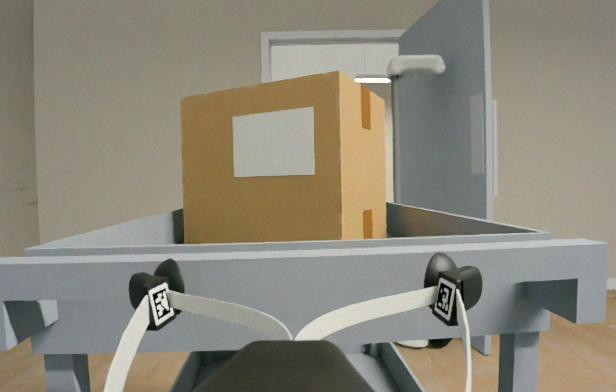

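Call:
move(
  r2={"base": {"translate_m": -0.008, "strafe_m": 0.034}},
  blocking=false,
  cameras=[],
)

Call:
wait(
  seconds=2,
  cameras=[],
)

Call:
move(
  r2={"base": {"translate_m": 0.213, "strafe_m": -0.055}},
  blocking=false,
  cameras=[],
)

Call:
wait(
  seconds=3,
  cameras=["r2_wrist_camera", "r2_head_camera"],
)

Scene clock: 2976.73 s.
move: r2 moving
r1.base_odometry: x=-1.400 y=+1.566 heading=+2.857
r1.turned_by_wheels: +0.000
r1.turned_by_imu: +0.000
r1.base_tilt: forward=-1.6 right=+1.3
r1.lidar_m: 1.50 0.40 0.25 - 0.25 0.25 0.45 3.79 1.14 2.57 2.84 1.22
r1.base_status: not commanded
r1.joint_positions: lift_m=+0.127 arm_m=+0.000 wrist_yaw_rad=+3.092 wrist_pitch_rad=+0.002 wrist_roll_rad=+0.000 gripper_m=+0.056
r1.joint_status: not commanded
r1.measured_speeds: translate_m=+0.000 strafe_m=+0.000 rotate_rad=+0.000 lift_m=+0.000 arm_m=+0.000 wrist_yaw_rad=+0.000 wrist_pitch_rad=+0.000 wrist_roll_rad=+0.000
r1.motor_effort: lift_m=+20(20) arm_m=+4(4) wheel_0=-6(7) wheel_1=+9(9) wheel_2=-2(3)
r1.servo_current: wrist_yaw_rad=52(65) wrist_pitch_rad=39(46) wrist_roll_rad=52(52) gripper_m=39(46)
r1.hand_pose: x=-0.1128 y=+0.1017 z=+0.3046 quat_wxyz=(+0.025, -0.001, +0.000, +1.000) (m; r1's base frame)
r1.wrist_depth_mm: 136 138 - 439 274 197 - / 109 138 - 439 276 191 - / 116 139 251 449 278 191 161 / 135 153 - 449 279 192 - / 1921 - - 452 281 193 162 / 1182 1205 195 459 196 192 162 / 854 750 750 143 265 176 -
r2.base_odometry: x=-0.292 y=-1.385 heading=-1.835
r2.turned_by_wheels: +0.000
r2.turned_by_imu: +0.001
r2.base_tilt: forward=-0.7 right=+0.0
r2.lidar_m: 0.47 2.38 2.07 2.07 2.36 2.76 2.75 3.11 2.68 2.68 0.57 0.46
r2.base_status: translate_m moving; strafe_m moving
r2.joint_positions: lift_m=+0.682 arm_m=+0.000 wrist_yaw_rad=-0.306 wrist_pitch_rad=+0.003 wrist_roll_rad=+0.002 gripper_m=+0.140
r2.joint_status: not commanded
r2.measured_speeds: translate_m=-0.014 strafe_m=+0.062 rotate_rad=-0.001 lift_m=+0.000 arm_m=+0.000 wrist_yaw_rad=+0.000 wrist_pitch_rad=+0.000 wrist_roll_rad=+0.000
r2.motor_effort: lift_m=+16(17) arm_m=+4(4) wheel_0=-2(15) wheel_1=+3(12) wheel_2=+5(9)
r2.servo_current: wrist_yaw_rad=46(59) wrist_pitch_rad=39(52) wrist_roll_rad=46(52) gripper_m=52(52)
r2.hand_pose: x=+0.4195 y=-0.1702 z=+0.8596 quat_wxyz=(+0.988, +0.001, +0.001, -0.152) (m; r2's base frame)
r2.wrist_depth_mm: - - - - - - - / - - - 603 - - - / - - 654 574 - - - / - - 661 580 668 - - / - 310 272 267 265 271 274 / 249 214 257 262 200 332 336 / 1661 1708 1576 - - 1756 1537
pictures: none
No camera images: "cameras" was empty.

Scene clock: 2977.23 s.
earlier move: r2 done
r1.base_odometry: x=-1.400 y=+1.566 heading=+2.857
r1.turned_by_wheels: +0.000
r1.turned_by_imu: +0.000
r1.base_tilt: forward=-1.6 right=+1.3
r1.lidar_m: 1.49 0.36 0.25 - 0.25 0.25 0.45 3.81 1.15 2.56 2.83 1.22
r1.base_status: not commanded
r1.joint_positions: lift_m=+0.127 arm_m=+0.000 wrist_yaw_rad=+3.092 wrist_pitch_rad=+0.002 wrist_roll_rad=+0.000 gripper_m=+0.056
r1.joint_status: not commanded
r1.measured_speeds: translate_m=+0.000 strafe_m=+0.000 rotate_rad=+0.000 lift_m=+0.000 arm_m=+0.000 wrist_yaw_rad=+0.000 wrist_pitch_rad=+0.000 wrist_roll_rad=+0.000
r1.motor_effort: lift_m=+20(20) arm_m=+4(4) wheel_0=-6(7) wheel_1=+9(9) wheel_2=-3(3)
r1.servo_current: wrist_yaw_rad=52(65) wrist_pitch_rad=39(46) wrist_roll_rad=46(72) gripper_m=33(46)
r1.hand_pose: x=-0.1128 y=+0.1017 z=+0.3046 quat_wxyz=(+0.025, -0.001, +0.000, +1.000) (m; r1's base frame)
r1.wrist_depth_mm: 136 138 - 439 273 196 - / 109 138 - 439 277 190 - / 116 138 250 445 277 191 161 / 135 153 - 445 279 192 - / 1983 - - 455 279 193 163 / 1182 1205 195 455 196 193 162 / 854 759 759 143 266 176 -
r2.base_odometry: x=-0.285 y=-1.385 heading=-1.836
r2.turned_by_wheels: +0.000
r2.turned_by_imu: +0.000
r2.base_tilt: forward=-0.7 right=+0.1
r2.lidar_m: 0.47 2.37 2.05 2.06 2.37 2.75 2.74 3.11 2.68 2.69 0.60 0.47
r2.base_status: done
r2.joint_positions: lift_m=+0.682 arm_m=+0.000 wrist_yaw_rad=-0.306 wrist_pitch_rad=+0.003 wrist_roll_rad=+0.002 gripper_m=+0.140
r2.joint_status: not commanded
r2.measured_speeds: translate_m=+0.000 strafe_m=+0.000 rotate_rad=+0.000 lift_m=+0.000 arm_m=+0.000 wrist_yaw_rad=+0.000 wrist_pitch_rad=+0.000 wrist_roll_rad=+0.000
r2.motor_effort: lift_m=+16(17) arm_m=+4(4) wheel_0=-1(15) wheel_1=+2(12) wheel_2=+3(9)
r2.servo_current: wrist_yaw_rad=46(59) wrist_pitch_rad=33(52) wrist_roll_rad=39(59) gripper_m=46(59)
r2.hand_pose: x=+0.4195 y=-0.1702 z=+0.8596 quat_wxyz=(+0.988, +0.001, +0.001, -0.152) (m; r2's base frame)
r2.wrist_depth_mm: - - - - - - - / - - - 609 - - - / - - 668 585 741 - - / - - 661 585 647 - - / - 278 271 268 270 274 281 / 254 216 260 265 200 336 343 / 1808 1708 1756 - - 1708 349
wait: 0.50 of 2 s (r2 has come to rest)
pictures: none
No camera images: "cameras" was empty.

Scene clock: 2977.73 s.
move: r2 moving
r1.base_odometry: x=-1.400 y=+1.566 heading=+2.857
r1.turned_by_wheels: +0.000
r1.turned_by_imu: +0.000
r1.base_tilt: forward=-1.6 right=+1.3
r1.lidar_m: 1.46 0.40 0.25 - 0.25 0.25 0.45 3.79 1.16 2.58 2.81 1.24
r1.base_status: not commanded
r1.joint_positions: lift_m=+0.127 arm_m=+0.000 wrist_yaw_rad=+3.092 wrist_pitch_rad=+0.002 wrist_roll_rad=+0.000 gripper_m=+0.056
r1.joint_status: not commanded
r1.measured_speeds: translate_m=+0.000 strafe_m=+0.000 rotate_rad=+0.000 lift_m=+0.000 arm_m=+0.000 wrist_yaw_rad=+0.000 wrist_pitch_rad=+0.000 wrist_roll_rad=+0.000
r1.motor_effort: lift_m=+20(20) arm_m=+4(4) wheel_0=-7(7) wheel_1=+9(9) wheel_2=-2(3)
r1.servo_current: wrist_yaw_rad=46(65) wrist_pitch_rad=46(46) wrist_roll_rad=46(59) gripper_m=39(46)
r1.hand_pose: x=-0.1128 y=+0.1017 z=+0.3046 quat_wxyz=(+0.025, -0.001, +0.000, +1.000) (m; r1's base frame)
r1.wrist_depth_mm: 136 138 - 439 273 197 - / 109 138 - 442 277 191 - / 116 139 250 449 278 191 161 / 135 153 - 449 278 192 - / 1921 - - 452 279 192 162 / 1182 1229 195 455 196 192 162 / 854 759 759 143 263 177 -
r2.base_odometry: x=-0.301 y=-1.413 heading=-1.835
r2.turned_by_wheels: +0.001
r2.turned_by_imu: +0.004
r2.base_tilt: forward=-0.7 right=+0.0
r2.lidar_m: 0.48 2.33 2.05 2.05 2.36 2.78 2.76 3.13 2.70 2.70 0.55 0.45
r2.base_status: translate_m moving; strafe_m moving
r2.joint_positions: lift_m=+0.682 arm_m=+0.000 wrist_yaw_rad=-0.308 wrist_pitch_rad=+0.003 wrist_roll_rad=+0.002 gripper_m=+0.140
r2.joint_status: not commanded
r2.measured_speeds: translate_m=+0.121 strafe_m=-0.024 rotate_rad=+0.023 lift_m=+0.000 arm_m=+0.000 wrist_yaw_rad=+0.000 wrist_pitch_rad=+0.000 wrist_roll_rad=+0.000
r2.motor_effort: lift_m=+16(17) arm_m=+4(4) wheel_0=+10(13) wheel_1=+11(11) wheel_2=-17(17)
r2.servo_current: wrist_yaw_rad=46(52) wrist_pitch_rad=39(52) wrist_roll_rad=33(52) gripper_m=52(59)
r2.hand_pose: x=+0.4192 y=-0.1707 z=+0.8596 quat_wxyz=(+0.988, +0.001, +0.001, -0.153) (m; r2's base frame)
r2.wrist_depth_mm: - - - - - - - / - - - 585 - - - / - - 647 559 707 - - / - - 640 569 647 - - / 338 300 301 265 255 255 257 / 237 212 243 306 249 315 320 / 1756 1756 - - - 1756 336
pictures: none
No camera images: "cameras" was empty.

Scene clock: 2979.37 s.
earlier move: r2 done
r1.base_odometry: x=-1.400 y=+1.566 heading=+2.857
r1.turned_by_wheels: +0.000
r1.turned_by_imu: +0.000
r1.base_tilt: forward=-1.6 right=+1.3
r1.lidar_m: 1.42 0.38 0.25 - 0.25 0.25 0.44 3.80 1.13 2.56 2.83 1.06
r1.base_status: not commanded
r1.joint_positions: lift_m=+0.127 arm_m=+0.000 wrist_yaw_rad=+3.092 wrist_pitch_rad=+0.002 wrist_roll_rad=+0.000 gripper_m=+0.056
r1.joint_status: not commanded
r1.measured_speeds: translate_m=+0.000 strafe_m=+0.000 rotate_rad=+0.000 lift_m=+0.000 arm_m=+0.000 wrist_yaw_rad=+0.000 wrist_pitch_rad=+0.000 wrist_roll_rad=+0.000
r1.motor_effort: lift_m=+20(20) arm_m=+4(4) wheel_0=-7(7) wheel_1=+9(9) wheel_2=-3(3)
r1.servo_current: wrist_yaw_rad=59(72) wrist_pitch_rad=39(52) wrist_roll_rad=52(59) gripper_m=39(46)
r1.hand_pose: x=-0.1128 y=+0.1017 z=+0.3046 quat_wxyz=(+0.025, -0.001, +0.000, +1.000) (m; r1's base frame)
r1.wrist_depth_mm: 136 138 - 442 274 197 - / 109 138 - 442 276 190 - / 116 139 251 445 278 191 161 / 135 152 - 449 278 193 - / 1983 - - 452 279 193 163 / 1182 1182 195 452 196 193 162 / 842 759 759 143 264 176 -
r2.base_odometry: x=-0.394 y=-1.576 heading=-1.835
r2.turned_by_wheels: +0.000
r2.turned_by_imu: +0.001
r2.base_tilt: forward=-0.7 right=+0.0
r2.lidar_m: 0.48 2.38 2.06 2.05 2.37 2.97 2.96 3.14 2.71 2.69 0.53 0.47
r2.base_status: done
r2.joint_positions: lift_m=+0.682 arm_m=+0.000 wrist_yaw_rad=-0.307 wrist_pitch_rad=+0.003 wrist_roll_rad=+0.002 gripper_m=+0.140
r2.joint_status: not commanded
r2.measured_speeds: translate_m=+0.000 strafe_m=+0.000 rotate_rad=+0.000 lift_m=+0.000 arm_m=+0.000 wrist_yaw_rad=+0.000 wrist_pitch_rad=+0.000 wrist_roll_rad=+0.000
r2.motor_effort: lift_m=+17(17) arm_m=+4(4) wheel_0=+3(17) wheel_1=+5(11) wheel_2=-2(18)
r2.servo_current: wrist_yaw_rad=39(52) wrist_pitch_rad=39(52) wrist_roll_rad=39(65) gripper_m=52(59)
r2.hand_pose: x=+0.4193 y=-0.1705 z=+0.8596 quat_wxyz=(+0.988, +0.001, +0.001, -0.153) (m; r2's base frame)
r2.wrist_depth_mm: - - - - - - - / - - - 640 564 1921 - / - - - 591 559 - - / - - - 597 564 1618 - / 278 277 271 266 258 251 242 / 293 205 258 254 241 235 286 / 1921 1756 1808 - - 1708 293
wait: 1.63 of 3 s (r2 has come to rest)
pictures: r2_head_camera, r2_wrist_camera
Images, in order (width x height): r2_head_camera 420x560, r2_wrist_camera 616x392.

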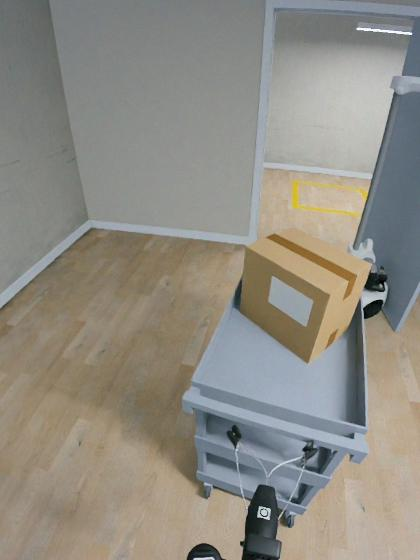

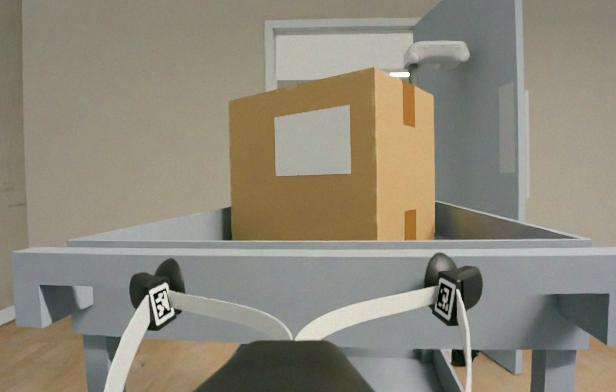

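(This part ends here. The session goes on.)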